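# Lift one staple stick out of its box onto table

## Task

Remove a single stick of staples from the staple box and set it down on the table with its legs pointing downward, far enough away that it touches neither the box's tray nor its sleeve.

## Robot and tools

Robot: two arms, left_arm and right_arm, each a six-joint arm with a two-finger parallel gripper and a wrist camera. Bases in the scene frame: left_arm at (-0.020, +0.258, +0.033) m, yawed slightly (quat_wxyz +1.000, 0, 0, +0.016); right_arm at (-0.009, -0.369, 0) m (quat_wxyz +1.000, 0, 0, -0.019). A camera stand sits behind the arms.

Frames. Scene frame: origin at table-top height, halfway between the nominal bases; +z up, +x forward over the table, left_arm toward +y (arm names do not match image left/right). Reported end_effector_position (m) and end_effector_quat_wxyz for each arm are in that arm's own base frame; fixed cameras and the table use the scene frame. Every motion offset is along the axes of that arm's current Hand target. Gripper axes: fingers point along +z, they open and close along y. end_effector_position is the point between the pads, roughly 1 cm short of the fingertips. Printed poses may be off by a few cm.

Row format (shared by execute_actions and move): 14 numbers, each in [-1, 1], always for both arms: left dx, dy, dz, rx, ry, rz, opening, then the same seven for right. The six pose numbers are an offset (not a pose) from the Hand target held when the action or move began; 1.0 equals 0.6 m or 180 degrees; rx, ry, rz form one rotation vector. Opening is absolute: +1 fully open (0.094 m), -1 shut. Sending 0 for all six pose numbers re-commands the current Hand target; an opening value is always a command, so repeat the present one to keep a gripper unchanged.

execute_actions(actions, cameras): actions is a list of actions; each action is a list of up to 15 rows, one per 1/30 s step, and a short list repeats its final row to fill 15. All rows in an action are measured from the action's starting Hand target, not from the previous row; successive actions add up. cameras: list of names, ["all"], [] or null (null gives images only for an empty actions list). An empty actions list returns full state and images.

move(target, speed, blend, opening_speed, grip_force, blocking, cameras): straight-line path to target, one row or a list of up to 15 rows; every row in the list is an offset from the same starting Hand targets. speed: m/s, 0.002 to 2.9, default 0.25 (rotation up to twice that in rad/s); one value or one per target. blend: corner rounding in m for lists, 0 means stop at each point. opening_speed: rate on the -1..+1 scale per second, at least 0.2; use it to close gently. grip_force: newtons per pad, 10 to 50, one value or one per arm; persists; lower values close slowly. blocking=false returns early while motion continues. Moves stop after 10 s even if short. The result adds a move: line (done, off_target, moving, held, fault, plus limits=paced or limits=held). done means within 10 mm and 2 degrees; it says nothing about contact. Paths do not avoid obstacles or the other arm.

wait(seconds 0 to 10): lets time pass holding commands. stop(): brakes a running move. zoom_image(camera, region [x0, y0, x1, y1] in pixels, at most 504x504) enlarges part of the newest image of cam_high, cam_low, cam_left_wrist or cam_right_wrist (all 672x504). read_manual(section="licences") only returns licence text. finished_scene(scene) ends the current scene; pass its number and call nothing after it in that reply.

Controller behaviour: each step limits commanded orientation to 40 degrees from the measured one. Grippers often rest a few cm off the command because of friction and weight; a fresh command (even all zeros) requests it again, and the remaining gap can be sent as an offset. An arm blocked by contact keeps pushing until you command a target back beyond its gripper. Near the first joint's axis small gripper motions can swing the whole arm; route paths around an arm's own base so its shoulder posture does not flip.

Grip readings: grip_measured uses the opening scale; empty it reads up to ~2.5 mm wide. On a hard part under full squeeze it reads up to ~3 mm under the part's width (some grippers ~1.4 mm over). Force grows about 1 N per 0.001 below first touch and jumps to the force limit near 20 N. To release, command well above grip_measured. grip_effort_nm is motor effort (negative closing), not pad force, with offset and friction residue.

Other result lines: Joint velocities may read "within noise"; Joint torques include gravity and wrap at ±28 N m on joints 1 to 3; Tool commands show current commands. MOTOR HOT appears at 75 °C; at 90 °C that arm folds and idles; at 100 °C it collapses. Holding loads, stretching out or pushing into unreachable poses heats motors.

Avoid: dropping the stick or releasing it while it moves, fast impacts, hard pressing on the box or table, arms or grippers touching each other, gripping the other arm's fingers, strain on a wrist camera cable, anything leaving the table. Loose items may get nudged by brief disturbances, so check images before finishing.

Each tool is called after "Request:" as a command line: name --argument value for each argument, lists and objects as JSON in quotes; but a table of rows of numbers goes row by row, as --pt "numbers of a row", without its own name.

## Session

Request:
execute_actions --actions '[]'

Nothing of this call was run. Scene 2 begins with your next reply.

Request:
execute_actions --actions '[]'

Request:
zoom_image --camera "cam_high" --region '[250, 230, 430, 410]'

Scene clock: 0.00 s.
left_arm: end_effector_position=(+0.3397, -0.0793, +0.2118) grip_measured=+1.000 grip_effort_nm=n/a end_effector_quat_wxyz=(+0.614, +0.125, +0.732, -0.266) | right_arm: end_effector_position=(+0.2478, -0.0539, +0.3291) grip_measured=+1.000 grip_effort_nm=n/a end_effector_quat_wxyz=(+0.665, +0.184, +0.724, +0.022)
Joint positions: left_arm=[0.093 1.073 0.379 0.561 0.666 -0.156 0.094] | right_arm=[-0.224 0.462 0.726 -0.38 -0.008 0.28 0.094]
Joint velocities: within noise
Joint torques (N m): no reading
Motor temperatures (°C): left_arm=[24 27 26 23 22 22 23] | right_arm=[24 27 25 28 24 25 23]
Heat: left arm: 27 °C; right arm: 28 °C.
Hand target: left_arm +0.3398, -0.0795, +0.2151; +0.617, +0.128, +0.730, -0.265 | right_arm +0.2462, -0.0535, +0.3345; +0.670, +0.182, +0.720, +0.022
Tool commands: left_gripper/opening=+1.0 right_gripper/opening=+1.0

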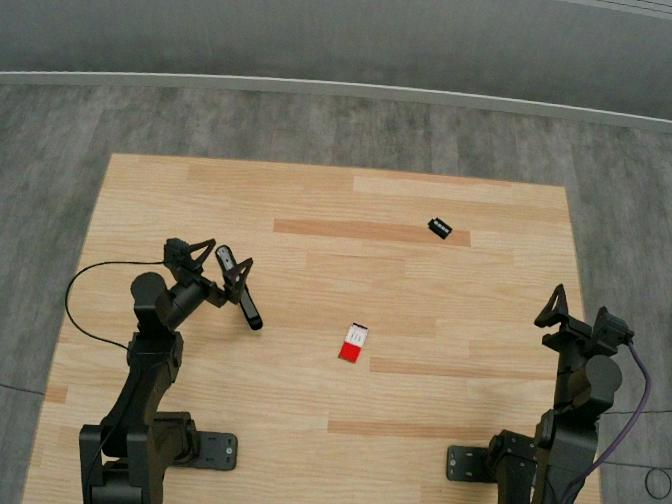

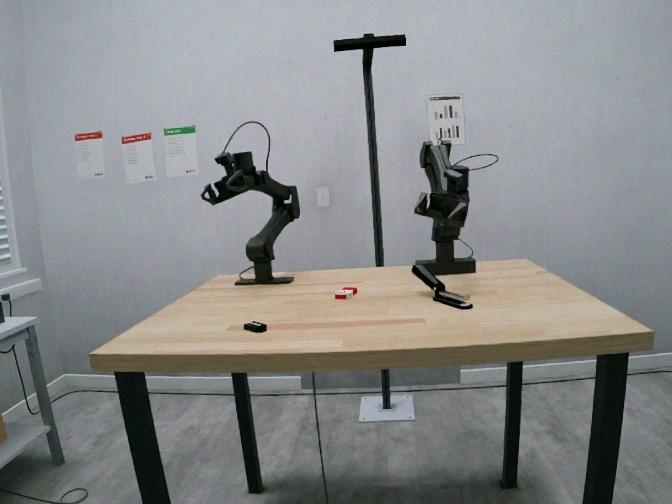

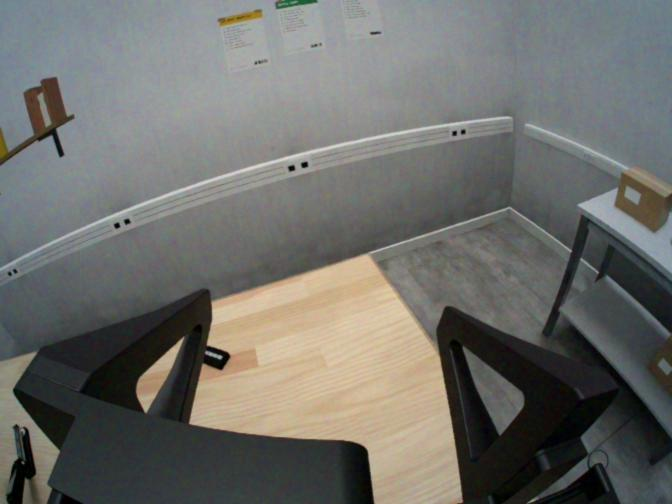

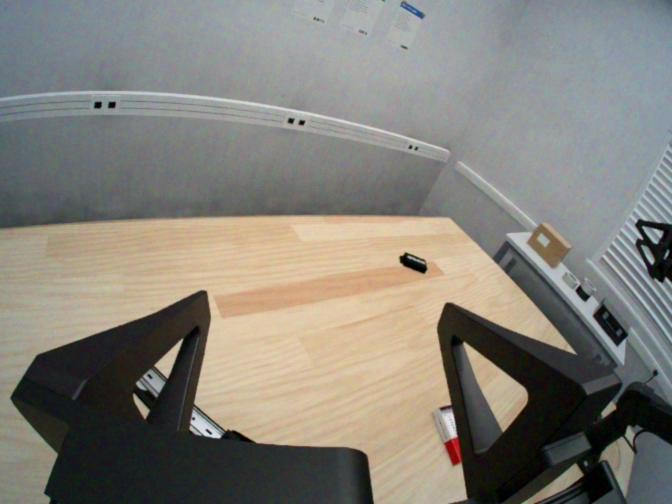

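Scaled by 2.800 from the camera's 672x504 image, which has a finer 960x720 frame.

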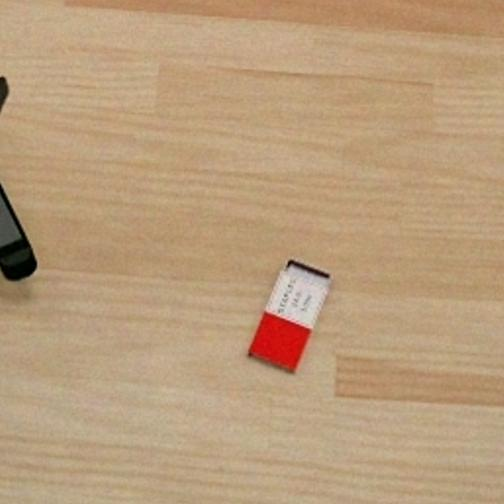

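Request:
move --target '[0.379,-0.381,0.003,-0.094,0.180,0.041,0.3,0.549,0.468,-0.046,0.078,0.462,-0.058,0.3]' --speed 0.35 --cameras '["cam_left_wrist","cam_right_wrist"]'

Request:
zoom_image --camera "cam_left_wrist" --region '[250, 180, 430, 360]'

Scene clock: 27.10 s.
left_arm: end_effector_position=(+0.1749, -0.2989, +0.0451) grip_measured=+0.303 grip_effort_nm=-0.19 end_effector_quat_wxyz=(+0.411, +0.157, +0.895, -0.076) | right_arm: end_effector_position=(+0.2730, +0.3062, +0.0965) grip_measured=+0.302 grip_effort_nm=-0.08 end_effector_quat_wxyz=(+0.000, +0.138, +0.990, -0.002)
Joint positions: left_arm=[-1.392 1.587 0.661 -0.106 -0.712 -0.839 0.061] | right_arm=[0.841 2.126 1.902 -1.35 0.003 1.117 0.061]
Joint torques (N m): left_arm=[-0.24 -4.71 8.62 1.22 -0.5 -0.11] | right_arm=[0.42 -10.32 7.6 0.37 -0.12 -0.05]
Motor temperatures (°C): left_arm=[24 27 28 26 22 22 23] | right_arm=[24 27 27 34 24 25 23]
Heat: left arm: 28 °C; right arm: 34 °C.
Hand target: left_arm +0.1771, -0.3014, +0.0472; +0.417, +0.151, +0.894, -0.070 | right_arm +0.2728, +0.3101, +0.0996; -0.001, +0.135, +0.991, +0.001
Off the commanded pose: left_arm 0.004 m, 1 deg | right_arm 0.005 m, 0 deg.
move: done
Images, in order (width x height): cam_left_wrist 672x504, cam_right_wrist 672x504.

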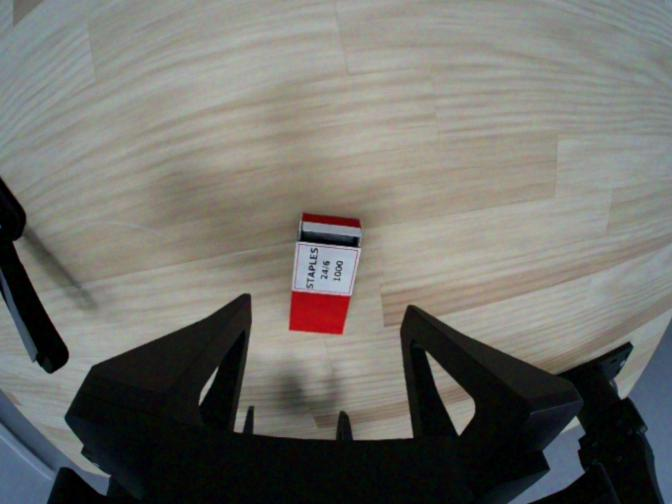

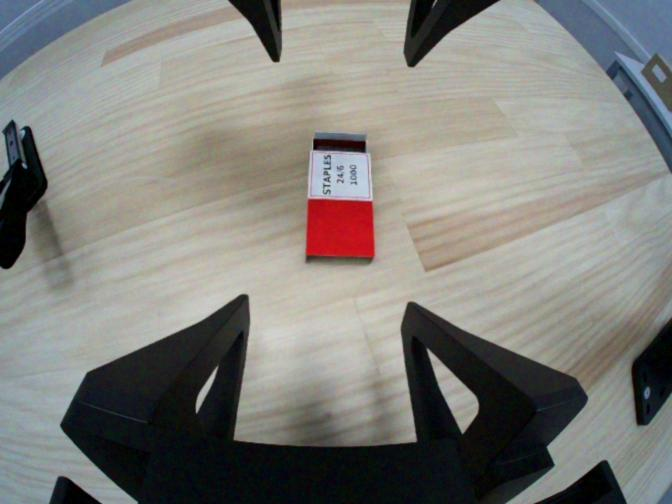

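Scaled by 2.800 from the camera's 672x504 image, which has a finer 960x720 frame.

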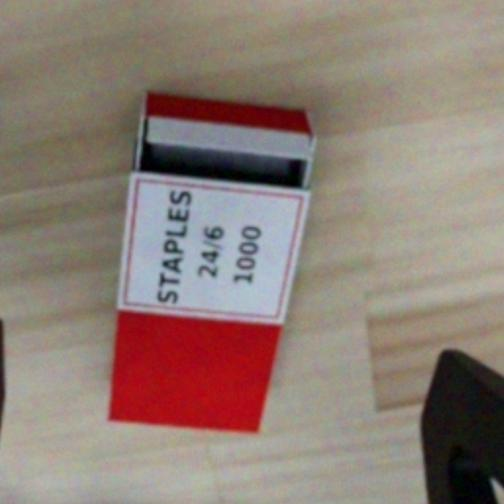

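Request:
move --pt "0.005 -0.0067 0.065 0 0 0 0.3 0 -0.008 0.1 0 0 0 0.3" --pt "0.005 -0.0067 0.13 0 0 0 0.3 0 -0.008 0.142 0 0 0 0.3" --pt "0.005 -0.0067 0.13 0 0 0 -0.36 0 -0.008 0.142 0 0 0 -0.36" --speed '[0.15,0.06,0.06]' --blend '[0.005,0,0]' --opening_speed 0.35 --grip_force '[20,15]' --cameras '["cam_left_wrist","cam_right_wrist"]'

Scene clock: 55.03 s.
left_arm: end_effector_position=(+0.2262, -0.3210, -0.0043) grip_measured=-0.198 grip_effort_nm=-0.51 end_effector_quat_wxyz=(+0.413, +0.150, +0.895, -0.074) | right_arm: end_effector_position=(+0.2720, +0.3055, +0.0202) grip_measured=-0.202 grip_effort_nm=-0.34 end_effector_quat_wxyz=(+0.003, +0.138, +0.990, +0.003)
Joint positions: left_arm=[-1.235 1.871 0.704 0.233 -0.634 -0.687 0.038] | right_arm=[0.841 2.151 1.635 -1.048 0.001 1.117 0.037]
Joint torques (N m): left_arm=[0.38 -6.12 7.24 1.59 -0.31 0.13] | right_arm=[-0.23 -10.35 5.11 0.76 -0.08 -0.01]
Heat: left arm: 27 °C; right arm: 30 °C.
Hand target: left_arm +0.2303, -0.3242, -0.0053; +0.417, +0.151, +0.894, -0.070 | right_arm +0.2714, +0.3055, +0.0144; -0.001, +0.135, +0.991, +0.000
Off the commanded pose: left_arm 0.005 m, 1 deg | right_arm 0.006 m, 1 deg.
grip_force (N): 20, 15
move: done
Images, in order (width x height): cam_left_wrist 672x504, cam_right_wrist 672x504.

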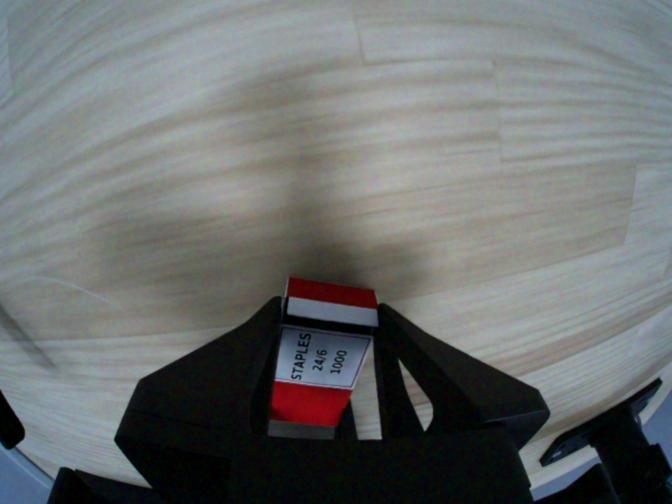

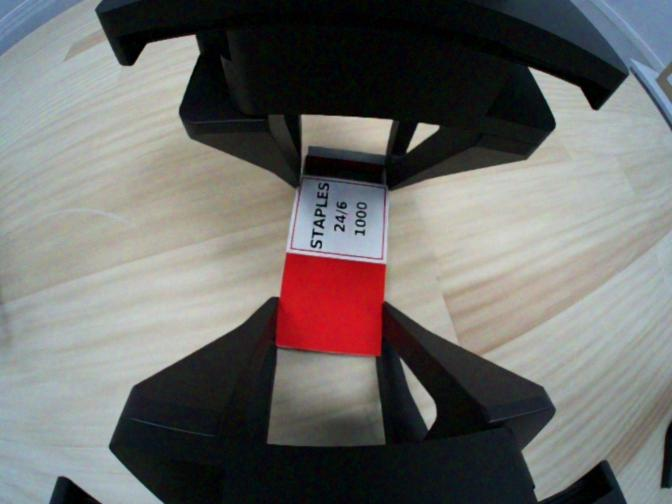

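Request:
move --pt "0 0 0 0 0 0 -0.36 0 0 0 0 0 0 0.0" --pt "0 0 0 0 0 0 -0.36 -0.011 0.001 0 0 0 -0.02 0.0" --pt "0 0 0 0 0 0 -0.36 -0.011 0.001 0 0 0 -0.02 -0.36" --speed 0.05 --opening_speed 0.4 --cameras '["cam_left_wrist","cam_right_wrist"]'

Scene clock: 63.80 s.
left_arm: end_effector_position=(+0.2259, -0.3218, -0.0042) grip_measured=-0.198 grip_effort_nm=-0.51 end_effector_quat_wxyz=(+0.412, +0.151, +0.895, -0.076) | right_arm: end_effector_position=(+0.2736, +0.3027, +0.0160) grip_measured=-0.179 grip_effort_nm=-0.33 end_effector_quat_wxyz=(-0.001, +0.104, +0.995, -0.001)
Joint positions: left_arm=[-1.235 1.871 0.704 0.236 -0.63 -0.686 0.038] | right_arm=[0.833 2.162 1.635 -1.047 -0.001 1.042 0.039]
Joint torques (N m): left_arm=[0.39 -6.11 7.25 1.57 -0.33 0.11] | right_arm=[-0.65 -10.04 6.72 0.63 -0.02 -0.08]
Heat: left arm: 27 °C; right arm: 30 °C.
Hand target: left_arm +0.2303, -0.3242, -0.0053; +0.417, +0.151, +0.894, -0.070 | right_arm +0.2778, +0.3044, +0.0144; -0.001, +0.104, +0.995, +0.000
Off the commanded pose: left_arm 0.005 m, 1 deg | right_arm 0.005 m, 0 deg.
grip_force (N): 20, 15
move: done
Images, in order (width x height): cam_left_wrist 672x504, cam_right_wrist 672x504.

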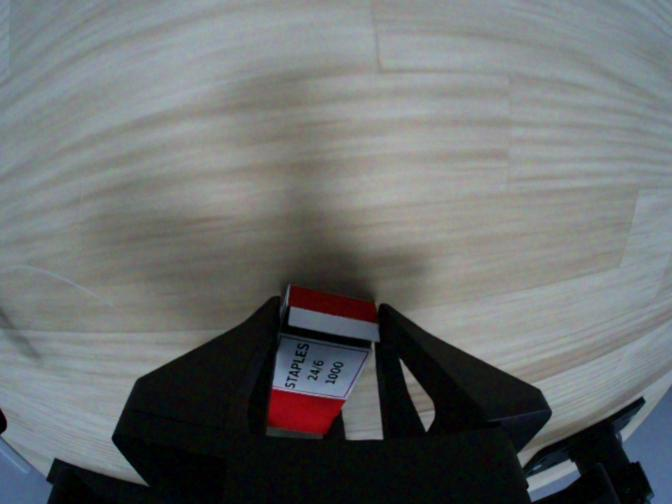

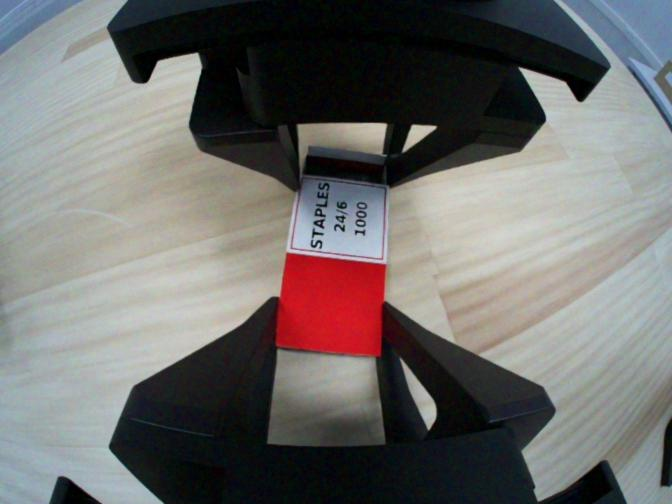

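Request:
move --pt "0 0 0 0 0 0 -0.36 0 0 0 0 0 0 0.0" --pt "0 0 0 0 0 0 -0.36 -0.01 -0.002 -0.004 0 0 0.045 0.0" --pt "0 0 0 0 0 0 -0.36 -0.01 -0.002 -0.004 0 0 0.045 -0.36" --speed 0.06 --opening_speed 0.5 --cameras '["cam_left_wrist","cam_right_wrist"]'

Scene clock: 74.97 s.
left_arm: end_effector_position=(+0.2259, -0.3218, -0.0042) grip_measured=-0.198 grip_effort_nm=-0.51 end_effector_quat_wxyz=(+0.412, +0.151, +0.895, -0.076) | right_arm: end_effector_position=(+0.2789, +0.3002, +0.0165) grip_measured=-0.219 grip_effort_nm=-0.34 end_effector_quat_wxyz=(-0.001, +0.166, +0.986, +0.000)
Joint positions: left_arm=[-1.235 1.871 0.704 0.236 -0.63 -0.686 0.038] | right_arm=[0.819 2.166 1.644 -1.05 -0.001 1.152 0.037]
Joint torques (N m): left_arm=[0.38 -6.12 7.24 1.58 -0.33 0.11] | right_arm=[-0.65 -9.98 7.3 0.5 -0.06 0.11]
Motor temperatures (°C): left_arm=[24 27 28 25 23 22 23] | right_arm=[24 31 27 29 24 25 23]
Heat: left arm: 28 °C; right arm: 31 °C.
Hand target: left_arm +0.2303, -0.3242, -0.0053; +0.417, +0.151, +0.894, -0.070 | right_arm +0.2834, +0.3020, +0.0168; -0.001, +0.174, +0.985, +0.000
Off the commanded pose: left_arm 0.005 m, 1 deg | right_arm 0.005 m, 1 deg.
grip_force (N): 20, 15
move: done
Images, in order (width x height): cam_left_wrist 672x504, cam_right_wrist 672x504.

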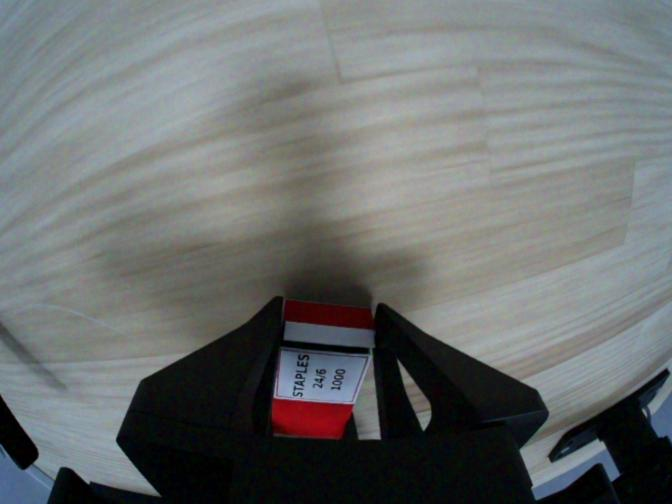

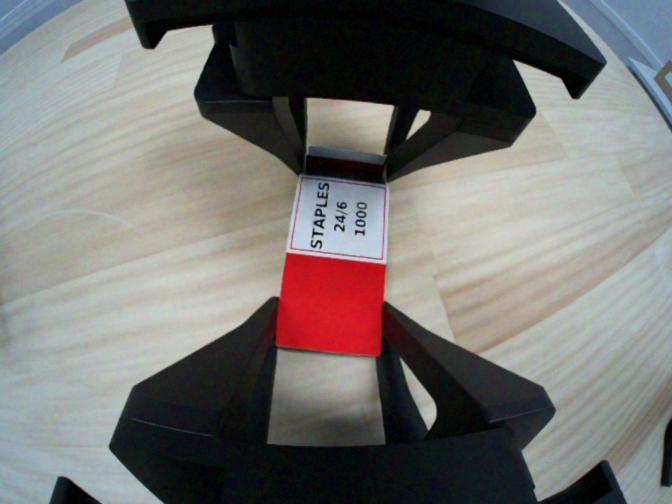

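Request:
move --pt "0 0 0 0 0 0 -0.36 -0.167 0 -0.002 0 0 0 -0.36" --pt "0 0 0 0 0 0 -0.36 -0.167 0 0.002 0 0 0 -0.36" --pt "0 0 0 0 0 0 0.2 -0.167 0 0.002 0 0 0 0.2" --pt "0 0 -0.12 0 0 0 0.2 -0.16 0 -0.07 0 0 0 0.2" --pt "0 0 -0.18 0 0 0 0.2 -0.109 0 -0.13 0 0 -0.5 0.2" --speed '[0.07,0.05,0.05,0.15,0.3]' --blend '[0,0,0,0.02,0]' --opening_speed 0.6 --cameras '["cam_left_wrist","cam_right_wrist"]'

Request:
zoom_image --camera "cam_left_wrist" --region '[240, 180, 420, 360]'

Scene clock: 88.13 s.
left_arm: end_effector_position=(+0.1508, -0.2906, +0.0489) grip_measured=+0.197 grip_effort_nm=0.12 end_effector_quat_wxyz=(+0.405, +0.164, +0.898, -0.056) | right_arm: end_effector_position=(+0.3419, +0.2748, +0.0716) grip_measured=+0.198 grip_effort_nm=0.11 end_effector_quat_wxyz=(-0.027, -0.567, +0.823, +0.000)
Joint positions: left_arm=[-1.483 1.563 0.69 -0.281 -0.755 -0.954 0.056] | right_arm=[0.673 2.324 2.125 -1.427 -0.003 -0.534 0.056]
Joint torques (N m): left_arm=[-0.46 -8.13 8.84 1.02 -0.52 -0.15] | right_arm=[0.32 -15.76 7.31 0.32 0 -0.14]
Heat: left arm: 28 °C; right arm: 32 °C.
Hand target: left_arm +0.1522, -0.2970, +0.0641; +0.417, +0.151, +0.894, -0.070 | right_arm +0.3451, +0.2794, +0.0946; +0.000, -0.573, +0.819, +0.001
Off the commanded pose: left_arm 0.017 m, 3 deg | right_arm 0.024 m, 3 deg.
grip_force (N): 20, 15
move: off_target (left_arm, right_arm); target 3's new opening was sent with right_arm's hand 0.075 m and 13 deg from that target
Images, in order (width x height): cam_left_wrist 672x504, cam_right_wrist 672x504.

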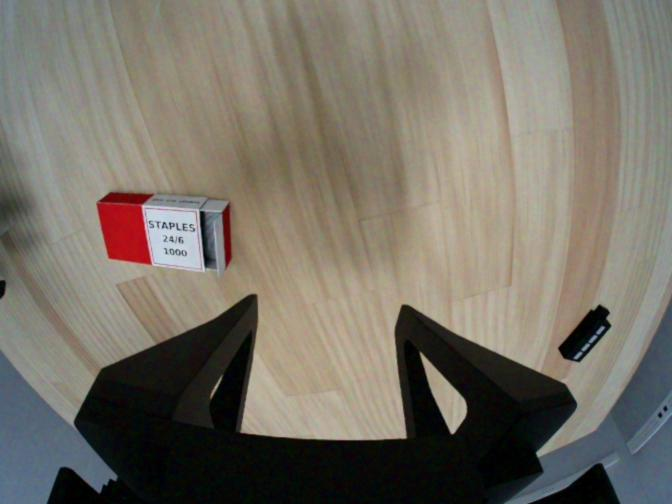

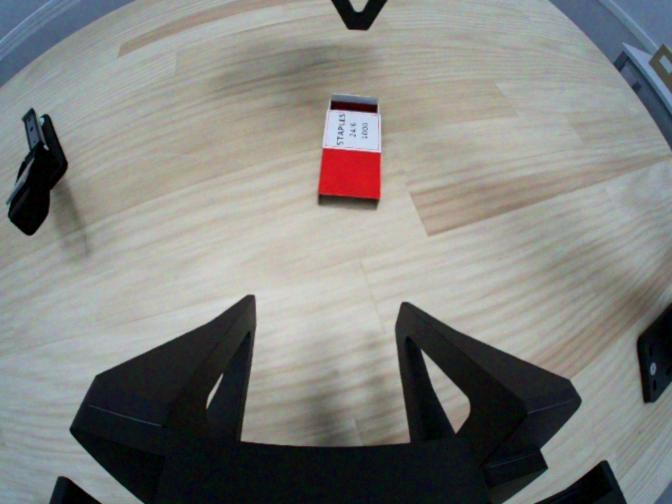

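Scaled by 2.800 from the camera's 672x504 image, which has a finer 960x720 frame.

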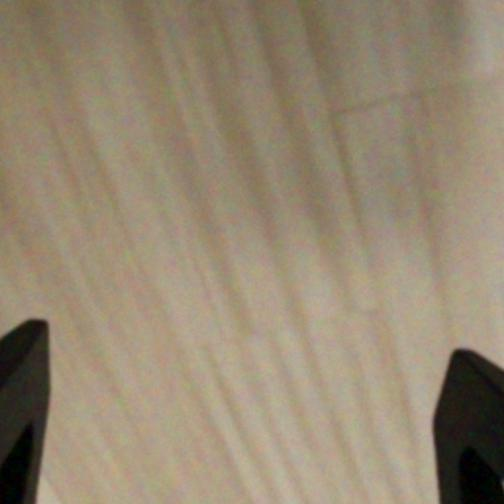

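Request:
move --pt "0 0 0.03 0 0 0 0.2 0.005 0.107 0.03 0 0 0.5 0.2" --pt "0 0 0.18 0 0 0 0.2 0.005 0.107 0.136 0 0 0.5 0.2" --speed '[0.25,0.1]' --blend '[0.01,0]' --grip_force '[10,25]' --cameras '["cam_left_wrist","cam_right_wrist"]'

Scene clock: 105.60 s.
left_arm: end_effector_position=(+0.2264, -0.3208, -0.0040) grip_measured=+0.197 grip_effort_nm=0.11 end_effector_quat_wxyz=(+0.413, +0.150, +0.895, -0.074) | right_arm: end_effector_position=(+0.2851, +0.2976, +0.0172) grip_measured=+0.198 grip_effort_nm=0.11 end_effector_quat_wxyz=(-0.001, +0.171, +0.985, +0.002)
Joint positions: left_arm=[-1.235 1.87 0.704 0.231 -0.635 -0.688 0.056] | right_arm=[0.803 2.17 1.653 -1.051 -0.003 1.146 0.056]
Joint torques (N m): left_arm=[0.35 -6.11 7.17 1.62 -0.32 0.11] | right_arm=[0.42 -10.73 5 0.75 -0.08 0.12]
Motor temperatures (°C): left_arm=[24 28 27 24 23 22 23] | right_arm=[24 36 27 29 24 25 23]
Heat: left arm: 28 °C; right arm: 36 °C.
Hand target: left_arm +0.2303, -0.3241, -0.0052; +0.417, +0.151, +0.894, -0.070 | right_arm +0.2836, +0.2988, +0.0131; -0.001, +0.174, +0.985, +0.000
Off the commanded pose: left_arm 0.005 m, 1 deg | right_arm 0.004 m, 0 deg.
grip_force (N): 10, 25
move: done
Images, in order (width x height): cam_left_wrist 672x504, cam_right_wrist 672x504.

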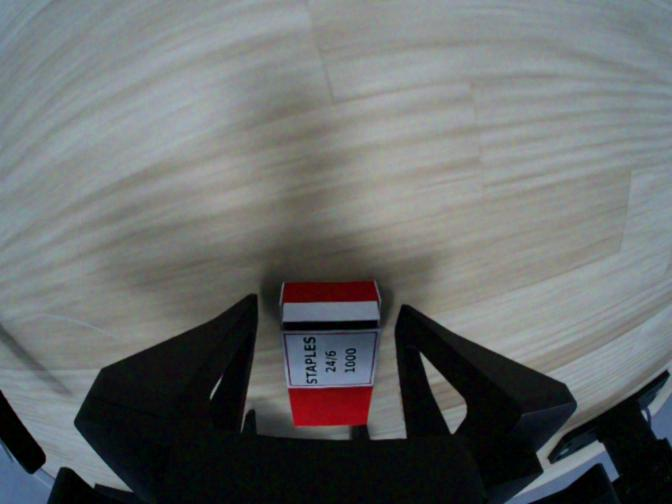

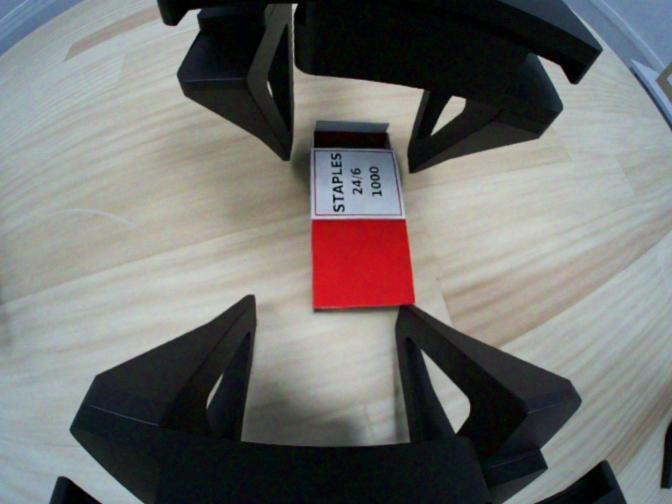

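Request:
move --pt "0 -0.02 0 0 0 0 0.2 -0.006 -0.001 0 0 0 -0.02 0.2" --pt "-0.019 -0.02 0.023 0 0 0 0.2 -0.0125 -0.001 0.001 0 0 -0.02 0.2" --pt "-0.019 -0.02 0.023 0 0 0 -0.3 -0.0125 -0.001 0.001 0 0 -0.02 -0.36" --speed '[0.06,0.06,0.06]' --opening_speed 0.4 --cameras '["cam_left_wrist","cam_right_wrist"]'

Scene clock: 121.43 s.
left_arm: end_effector_position=(+0.2397, -0.3397, -0.0030) grip_measured=-0.150 grip_effort_nm=-0.27 end_effector_quat_wxyz=(+0.414, +0.149, +0.895, -0.079) | right_arm: end_effector_position=(+0.2874, +0.2965, +0.0172) grip_measured=-0.205 grip_effort_nm=-0.56 end_effector_quat_wxyz=(+0.000, +0.143, +0.990, +0.004)
Joint positions: left_arm=[-1.213 1.926 0.789 0.224 -0.617 -0.667 0.04] | right_arm=[0.796 2.17 1.653 -1.048 -0.005 1.083 0.037]
Joint torques (N m): left_arm=[0.2 -6.67 7.47 1.53 -0.33 0.13] | right_arm=[-0.65 -10.09 6.06 0.6 -0.02 -0.02]
Heat: left arm: 28 °C; right arm: 33 °C.
Hand target: left_arm +0.2432, -0.3413, -0.0055; +0.417, +0.151, +0.894, -0.070 | right_arm +0.2904, +0.2956, +0.0125; -0.001, +0.143, +0.990, +0.000
Off the commanded pose: left_arm 0.005 m, 1 deg | right_arm 0.006 m, 0 deg.
grip_force (N): 10, 25
move: done
Images, in order (width x height): cam_left_wrist 672x504, cam_right_wrist 672x504.

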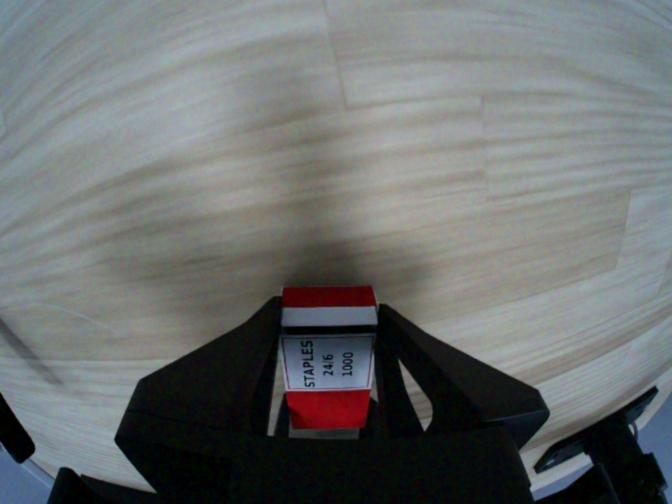

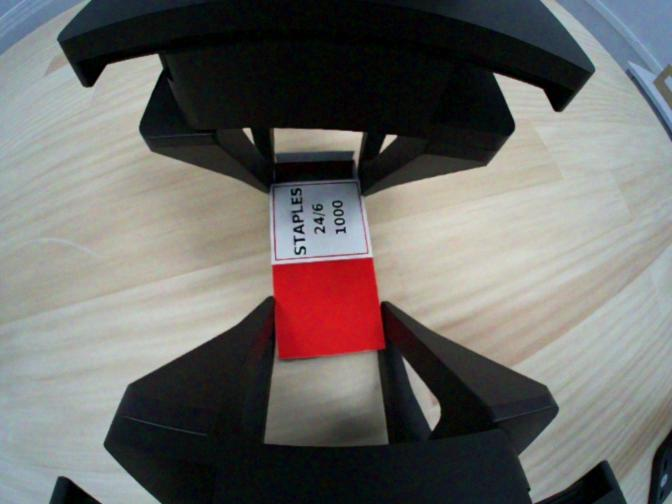

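Request:
move --pt "0 0 0 0 0 0 -0.3 0 0 0 0 0 0 0" --pt "0 0 0 0 0 0 -0.3 -0.015 0 0 0 0 0 0" --pt "0 0 0 0 0 0 -0.3 -0.015 0 0 0 0 0 -0.36" --speed 0.06 --opening_speed 0.5 --cameras '["cam_left_wrist","cam_right_wrist"]'

Scene clock: 129.97 s.
left_arm: end_effector_position=(+0.2389, -0.3405, -0.0035) grip_measured=-0.165 grip_effort_nm=-0.32 end_effector_quat_wxyz=(+0.412, +0.151, +0.895, -0.081) | right_arm: end_effector_position=(+0.2944, +0.2928, +0.0122) grip_measured=-0.224 grip_effort_nm=-0.51 end_effector_quat_wxyz=(-0.002, +0.143, +0.990, +0.002)
Joint positions: left_arm=[-1.213 1.926 0.789 0.225 -0.61 -0.663 0.039] | right_arm=[0.778 2.189 1.663 -1.043 -0.006 1.064 0.036]
Joint torques (N m): left_arm=[0.21 -6.68 7.45 1.53 -0.4 0.08] | right_arm=[-0.59 -10.48 7.27 0.47 0 -0.06]
Heat: left arm: 28 °C; right arm: 32 °C.
Hand target: left_arm +0.2432, -0.3413, -0.0055; +0.417, +0.151, +0.894, -0.070 | right_arm +0.2989, +0.2931, +0.0124; -0.001, +0.143, +0.990, +0.000
Off the commanded pose: left_arm 0.005 m, 1 deg | right_arm 0.005 m, 0 deg.
grip_force (N): 10, 25
move: done
Images, in order (width x height): cam_left_wrist 672x504, cam_right_wrist 672x504.

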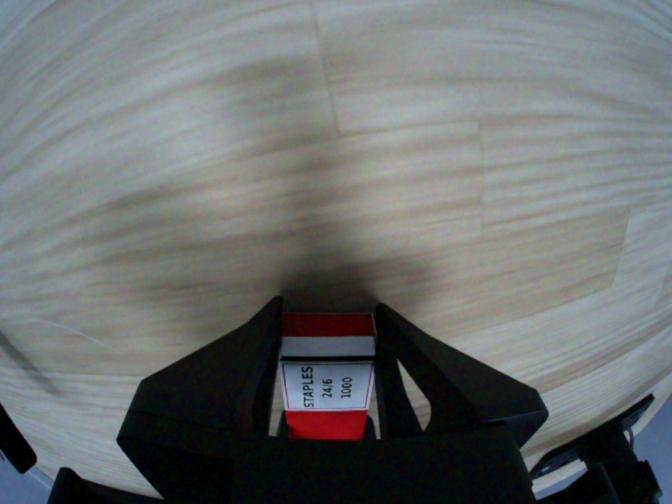

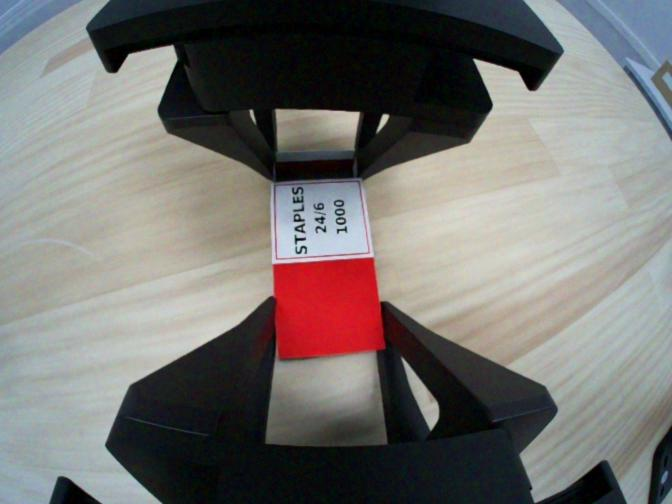

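Good; pull partly and look.

Request:
move --target '[0,0,0,0,0,0,-0.3,-0.16,0,-0.004,0,0,0,-0.36]' --speed 0.06 --cameras '["cam_left_wrist","cam_right_wrist"]'

Scene clock: 134.70 s.
left_arm: end_effector_position=(+0.2403, -0.3425, -0.0013) grip_measured=-0.171 grip_effort_nm=-0.33 end_effector_quat_wxyz=(+0.415, +0.149, +0.894, -0.084) | right_arm: end_effector_position=(+0.3873, +0.2666, +0.0154) grip_measured=-0.225 grip_effort_nm=-0.55 end_effector_quat_wxyz=(-0.004, +0.145, +0.989, +0.006)
Joint positions: left_arm=[-1.212 1.926 0.793 0.232 -0.612 -0.663 0.039] | right_arm=[0.595 2.425 2.081 -1.225 -0.014 0.887 0.036]
Joint torques (N m): left_arm=[0.14 -6.71 7.15 1.48 -0.38 0.08] | right_arm=[-0.21 -11.88 7.69 0.53 0.06 -0.04]
Heat: left arm: 28 °C; right arm: 32 °C.
Hand target: left_arm +0.2432, -0.3415, -0.0054; +0.417, +0.151, +0.894, -0.070 | right_arm +0.3911, +0.2658, +0.0147; -0.001, +0.143, +0.990, +0.000
Off the commanded pose: left_arm 0.005 m, 2 deg | right_arm 0.004 m, 1 deg.
grip_force (N): 10, 25
move: done
Images, in order (width x height): cam_left_wrist 672x504, cam_right_wrist 672x504.

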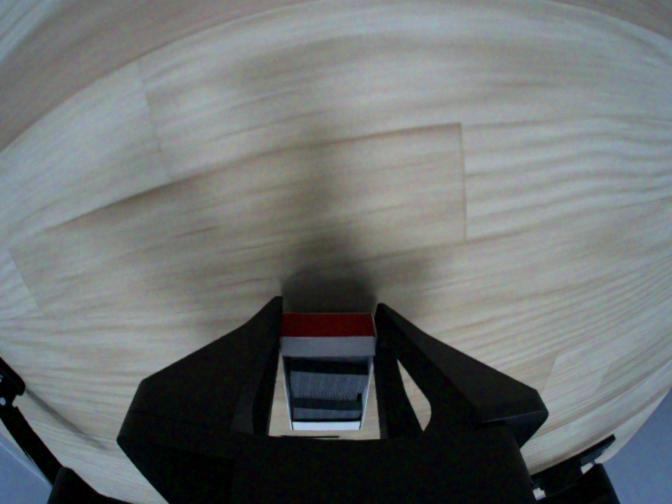

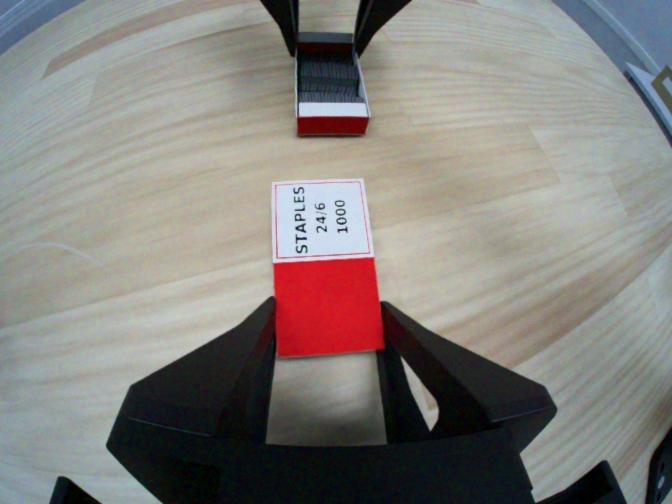

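Request:
move --pt "0 0 0 0 0 0 -0.3 0 0 0.006 0 0 0 -0.36" --pt "0 0 0 0 0 0 0.2 0 0 0.004 0 0 0 0.2" --pt "0 0 -0.12 0 0 0 0.2 0 0 -0.06 0 0 0 0.2" --pt "0 0 -0.18 0 0 0 0.2 0.055 0 -0.12 0 0 -0.5 -0.6" --speed '[0.04,0.05,0.12,0.3]' --blend '[0,0,0.015,0]' --opening_speed 0.6 --cameras '["cam_left_wrist"]' --grip_force '[20,50]'

Request:
zoom_image --camera "cam_left_wrist" --region '[240, 180, 420, 360]'

Scene clock: 148.17 s.
left_arm: end_effector_position=(+0.1644, -0.3140, +0.0532) grip_measured=+0.197 grip_effort_nm=0.12 end_effector_quat_wxyz=(+0.407, +0.161, +0.897, -0.064) | right_arm: end_effector_position=(+0.3625, +0.2751, +0.0702) grip_measured=-0.598 grip_effort_nm=-0.08 end_effector_quat_wxyz=(-0.013, -0.593, +0.805, +0.002)
Joint positions: left_arm=[-1.44 1.63 0.767 -0.238 -0.736 -0.901 0.056] | right_arm=[0.645 2.376 2.211 -1.432 -0.004 -0.626 0.019]
Joint torques (N m): left_arm=[-0.46 -9.05 7.12 1.11 -0.5 -0.16] | right_arm=[0.4 -16.42 4.83 0.47 -0.01 -0.07]
Heat: left arm: 28 °C; right arm: 35 °C.
Hand target: left_arm +0.1651, -0.3142, +0.0640; +0.417, +0.151, +0.894, -0.070 | right_arm +0.3595, +0.2752, +0.0867; +0.000, -0.599, +0.801, +0.001
Off the commanded pose: left_arm 0.011 m, 2 deg | right_arm 0.017 m, 2 deg.
grip_force (N): 20, 50
move: off_target (left_arm, right_arm); target 4's new opening was sent with right_arm's hand 0.017 m and 2 deg from that target
Images, in order (width x height): cam_left_wrist 672x504.

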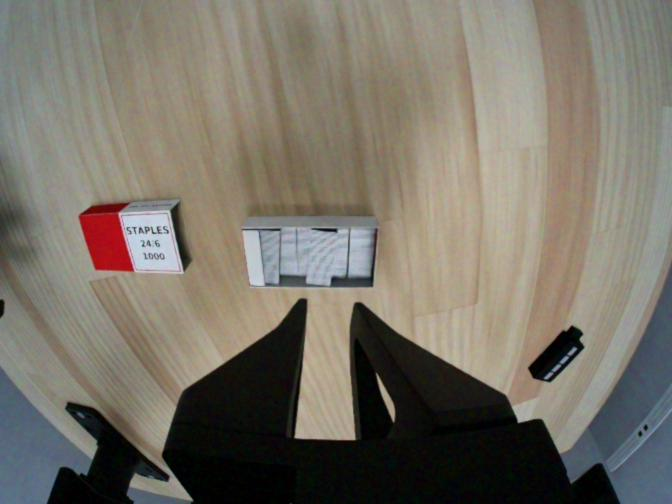

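Scaled by 2.800 from the camera's 672x504 image, which has a finer 960x720 frame.

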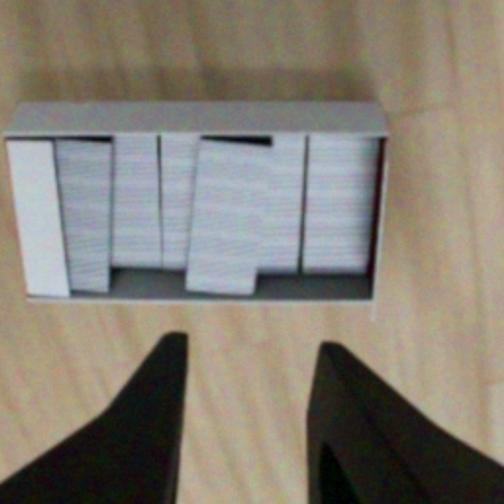

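Request:
move --target '[0,0,0,0,0,0,0.2,-0.003,0.0035,0.1045,0,0,0,-0.6]' --speed 0.15 --cameras '["cam_left_wrist"]'

Request:
zoom_image --camera "cam_left_wrist" --region '[260, 240, 400, 380]'

Scene clock: 162.87 s.
left_arm: end_effector_position=(+0.1644, -0.3140, +0.0532) grip_measured=+0.197 grip_effort_nm=0.11 end_effector_quat_wxyz=(+0.407, +0.161, +0.897, -0.064) | right_arm: end_effector_position=(+0.3575, +0.2734, +0.0183) grip_measured=-0.598 grip_effort_nm=-0.07 end_effector_quat_wxyz=(-0.012, -0.596, +0.803, -0.001)
Joint positions: left_arm=[-1.44 1.63 0.767 -0.238 -0.736 -0.901 0.056] | right_arm=[0.651 2.355 1.969 -1.208 0.001 -0.626 0.019]
Joint torques (N m): left_arm=[-0.44 -9.05 7.12 1.11 -0.5 -0.16] | right_arm=[0.25 -13.94 5.23 0.69 -0.09 -0.05]
Heat: left arm: 29 °C; right arm: 39 °C.
Hand target: left_arm +0.1651, -0.3142, +0.0640; +0.417, +0.151, +0.894, -0.070 | right_arm +0.3581, +0.2775, +0.0242; +0.000, -0.599, +0.801, +0.001
Off the commanded pose: left_arm 0.011 m, 2 deg | right_arm 0.007 m, 1 deg.
grip_force (N): 20, 50
move: off_target (left_arm)
Images, in order (width x height): cam_left_wrist 672x504.

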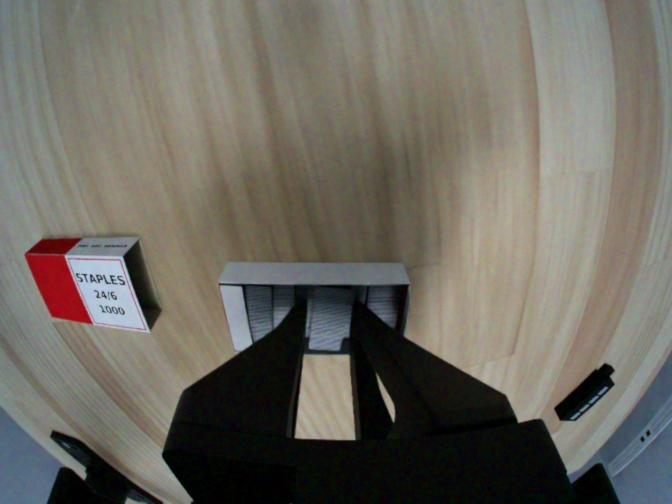

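Scaled by 3.600 from the camera's 672x504 image, which has a finer 960x720 frame.

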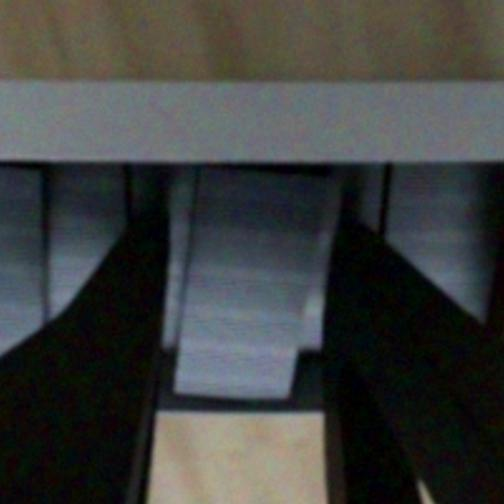

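Request:
move --pt "0 0 0 0 0 0 0.2 0 0 0 0 0 0 -0.6" --pt "0 0 0 0 0 0 0.2 0 0 0 0 0 0 -0.85" --pt "0 0 0 0 0 0 0.2 0 0 -0.08 0 0 0 -0.85" --pt "0 0 0 0 0 0 0.2 0.208 -0.061 -0.08 0 0 0 -0.85" --pt "0 0 0 0 0 0 0.2 0.208 -0.061 0.005 0 0 0 -0.85" --speed '[0.05,0.05,0.06,0.2,0.1]' --blend '[0,0,0.01,0.01,0]' --opening_speed 0.35 --grip_force '[20,20]' --cameras '["cam_left_wrist"]'

Scene clock: 174.53 s.
left_arm: end_effector_position=(+0.1644, -0.3140, +0.0532) grip_measured=+0.197 grip_effort_nm=0.11 end_effector_quat_wxyz=(+0.407, +0.161, +0.897, -0.064) | right_arm: end_effector_position=(+0.3585, +0.1445, +0.0250) grip_measured=-0.716 grip_effort_nm=-0.46 end_effector_quat_wxyz=(+0.000, -0.593, +0.805, -0.003)
Joint positions: left_arm=[-1.44 1.63 0.767 -0.238 -0.736 -0.901 0.056] | right_arm=[0.383 2.067 1.525 -1.027 0.006 -0.887 0.013]
Joint torques (N m): left_arm=[-0.46 -9.06 7.12 1.11 -0.5 -0.16] | right_arm=[0.12 -10.09 5.12 0.72 -0.1 -0.11]
Heat: left arm: 29 °C; right arm: 37 °C.
Hand target: left_arm +0.1651, -0.3142, +0.0640; +0.417, +0.151, +0.894, -0.070 | right_arm +0.3578, +0.1475, +0.0210; +0.000, -0.599, +0.801, +0.001
Off the commanded pose: left_arm 0.011 m, 2 deg | right_arm 0.005 m, 1 deg.
grip_force (N): 20, 20
move: off_target (left_arm)
Images, in order (width x height): cam_left_wrist 672x504.

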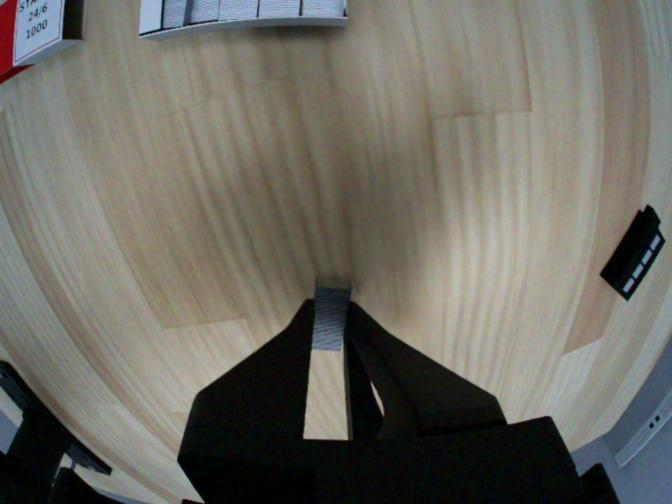

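Request:
move --target '[0,0,0,0,0,0,0.2,0,0,0.035,0,0,0,-0.85]' --speed 0.04

Scene clock: 178.77 s.
left_arm: end_effector_position=(+0.1644, -0.3140, +0.0532) grip_measured=+0.197 grip_effort_nm=0.11 end_effector_quat_wxyz=(+0.407, +0.161, +0.897, -0.064) | right_arm: end_effector_position=(+0.3577, +0.1442, +0.0101) grip_measured=-0.716 grip_effort_nm=-0.46 end_effector_quat_wxyz=(-0.001, -0.593, +0.805, -0.003)
Joint positions: left_arm=[-1.44 1.63 0.767 -0.238 -0.736 -0.901 0.056] | right_arm=[0.383 2.083 1.487 -0.974 0.006 -0.887 0.013]
Joint torques (N m): left_arm=[-0.46 -9.06 7.12 1.11 -0.5 -0.16] | right_arm=[0.18 -8.8 4.37 0.94 -0.16 -0.06]
Heat: left arm: 29 °C; right arm: 36 °C.
Hand target: left_arm +0.1651, -0.3142, +0.0640; +0.417, +0.151, +0.894, -0.070 | right_arm +0.3577, +0.1475, +0.0000; +0.000, -0.599, +0.801, +0.001
Off the commanded pose: left_arm 0.011 m, 2 deg | right_arm 0.011 m, 1 deg.
grip_force (N): 20, 20
move: off_target (left_arm, right_arm)

Torque shift matches contact. Release.

Request:
move --pt "0 0 0 0 0 0 0.2 0 0 -0.003 0 0 0 -0.85" --pt "0 0 0 0 0 0 0.2 0 0 -0.003 0 0 0 -0.5" --pt "0 0 0 0 0 0 0.2 0 0 -0.13 0 0 0 -0.5" --speed '[0.05,0.05,0.1]' --opening_speed 0.4 --cameras '["cam_left_wrist"]'

Scene clock: 186.23 s.
left_arm: end_effector_position=(+0.1644, -0.3140, +0.0532) grip_measured=+0.197 grip_effort_nm=0.12 end_effector_quat_wxyz=(+0.407, +0.161, +0.897, -0.064) | right_arm: end_effector_position=(+0.3544, +0.1429, +0.0626) grip_measured=-0.502 grip_effort_nm=0.11 end_effector_quat_wxyz=(-0.019, -0.594, +0.805, +0.002)
Joint positions: left_arm=[-1.44 1.63 0.767 -0.238 -0.736 -0.901 0.056] | right_arm=[0.383 2.054 1.657 -1.212 0.006 -0.888 0.023]
Joint torques (N m): left_arm=[-0.46 -9.06 7.12 1.11 -0.5 -0.16] | right_arm=[0.35 -12.7 7.25 0.43 -0.17 -0.08]
Heat: left arm: 29 °C; right arm: 36 °C.
Hand target: left_arm +0.1651, -0.3142, +0.0640; +0.417, +0.151, +0.894, -0.070 | right_arm +0.3578, +0.1474, +0.0780; +0.000, -0.599, +0.801, +0.001
Off the commanded pose: left_arm 0.011 m, 2 deg | right_arm 0.016 m, 2 deg.
grip_force (N): 20, 20
move: off_target (left_arm, right_arm)
Images, in order (width x height): cam_left_wrist 672x504.

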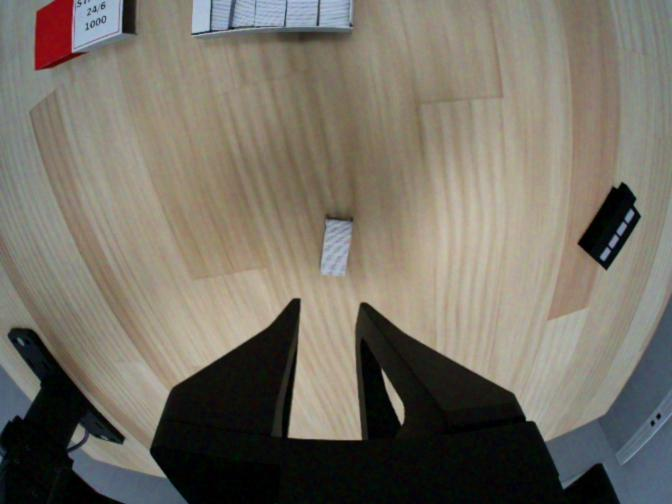

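Request:
finished_scene --scene 2

The scene is finished: the task was done.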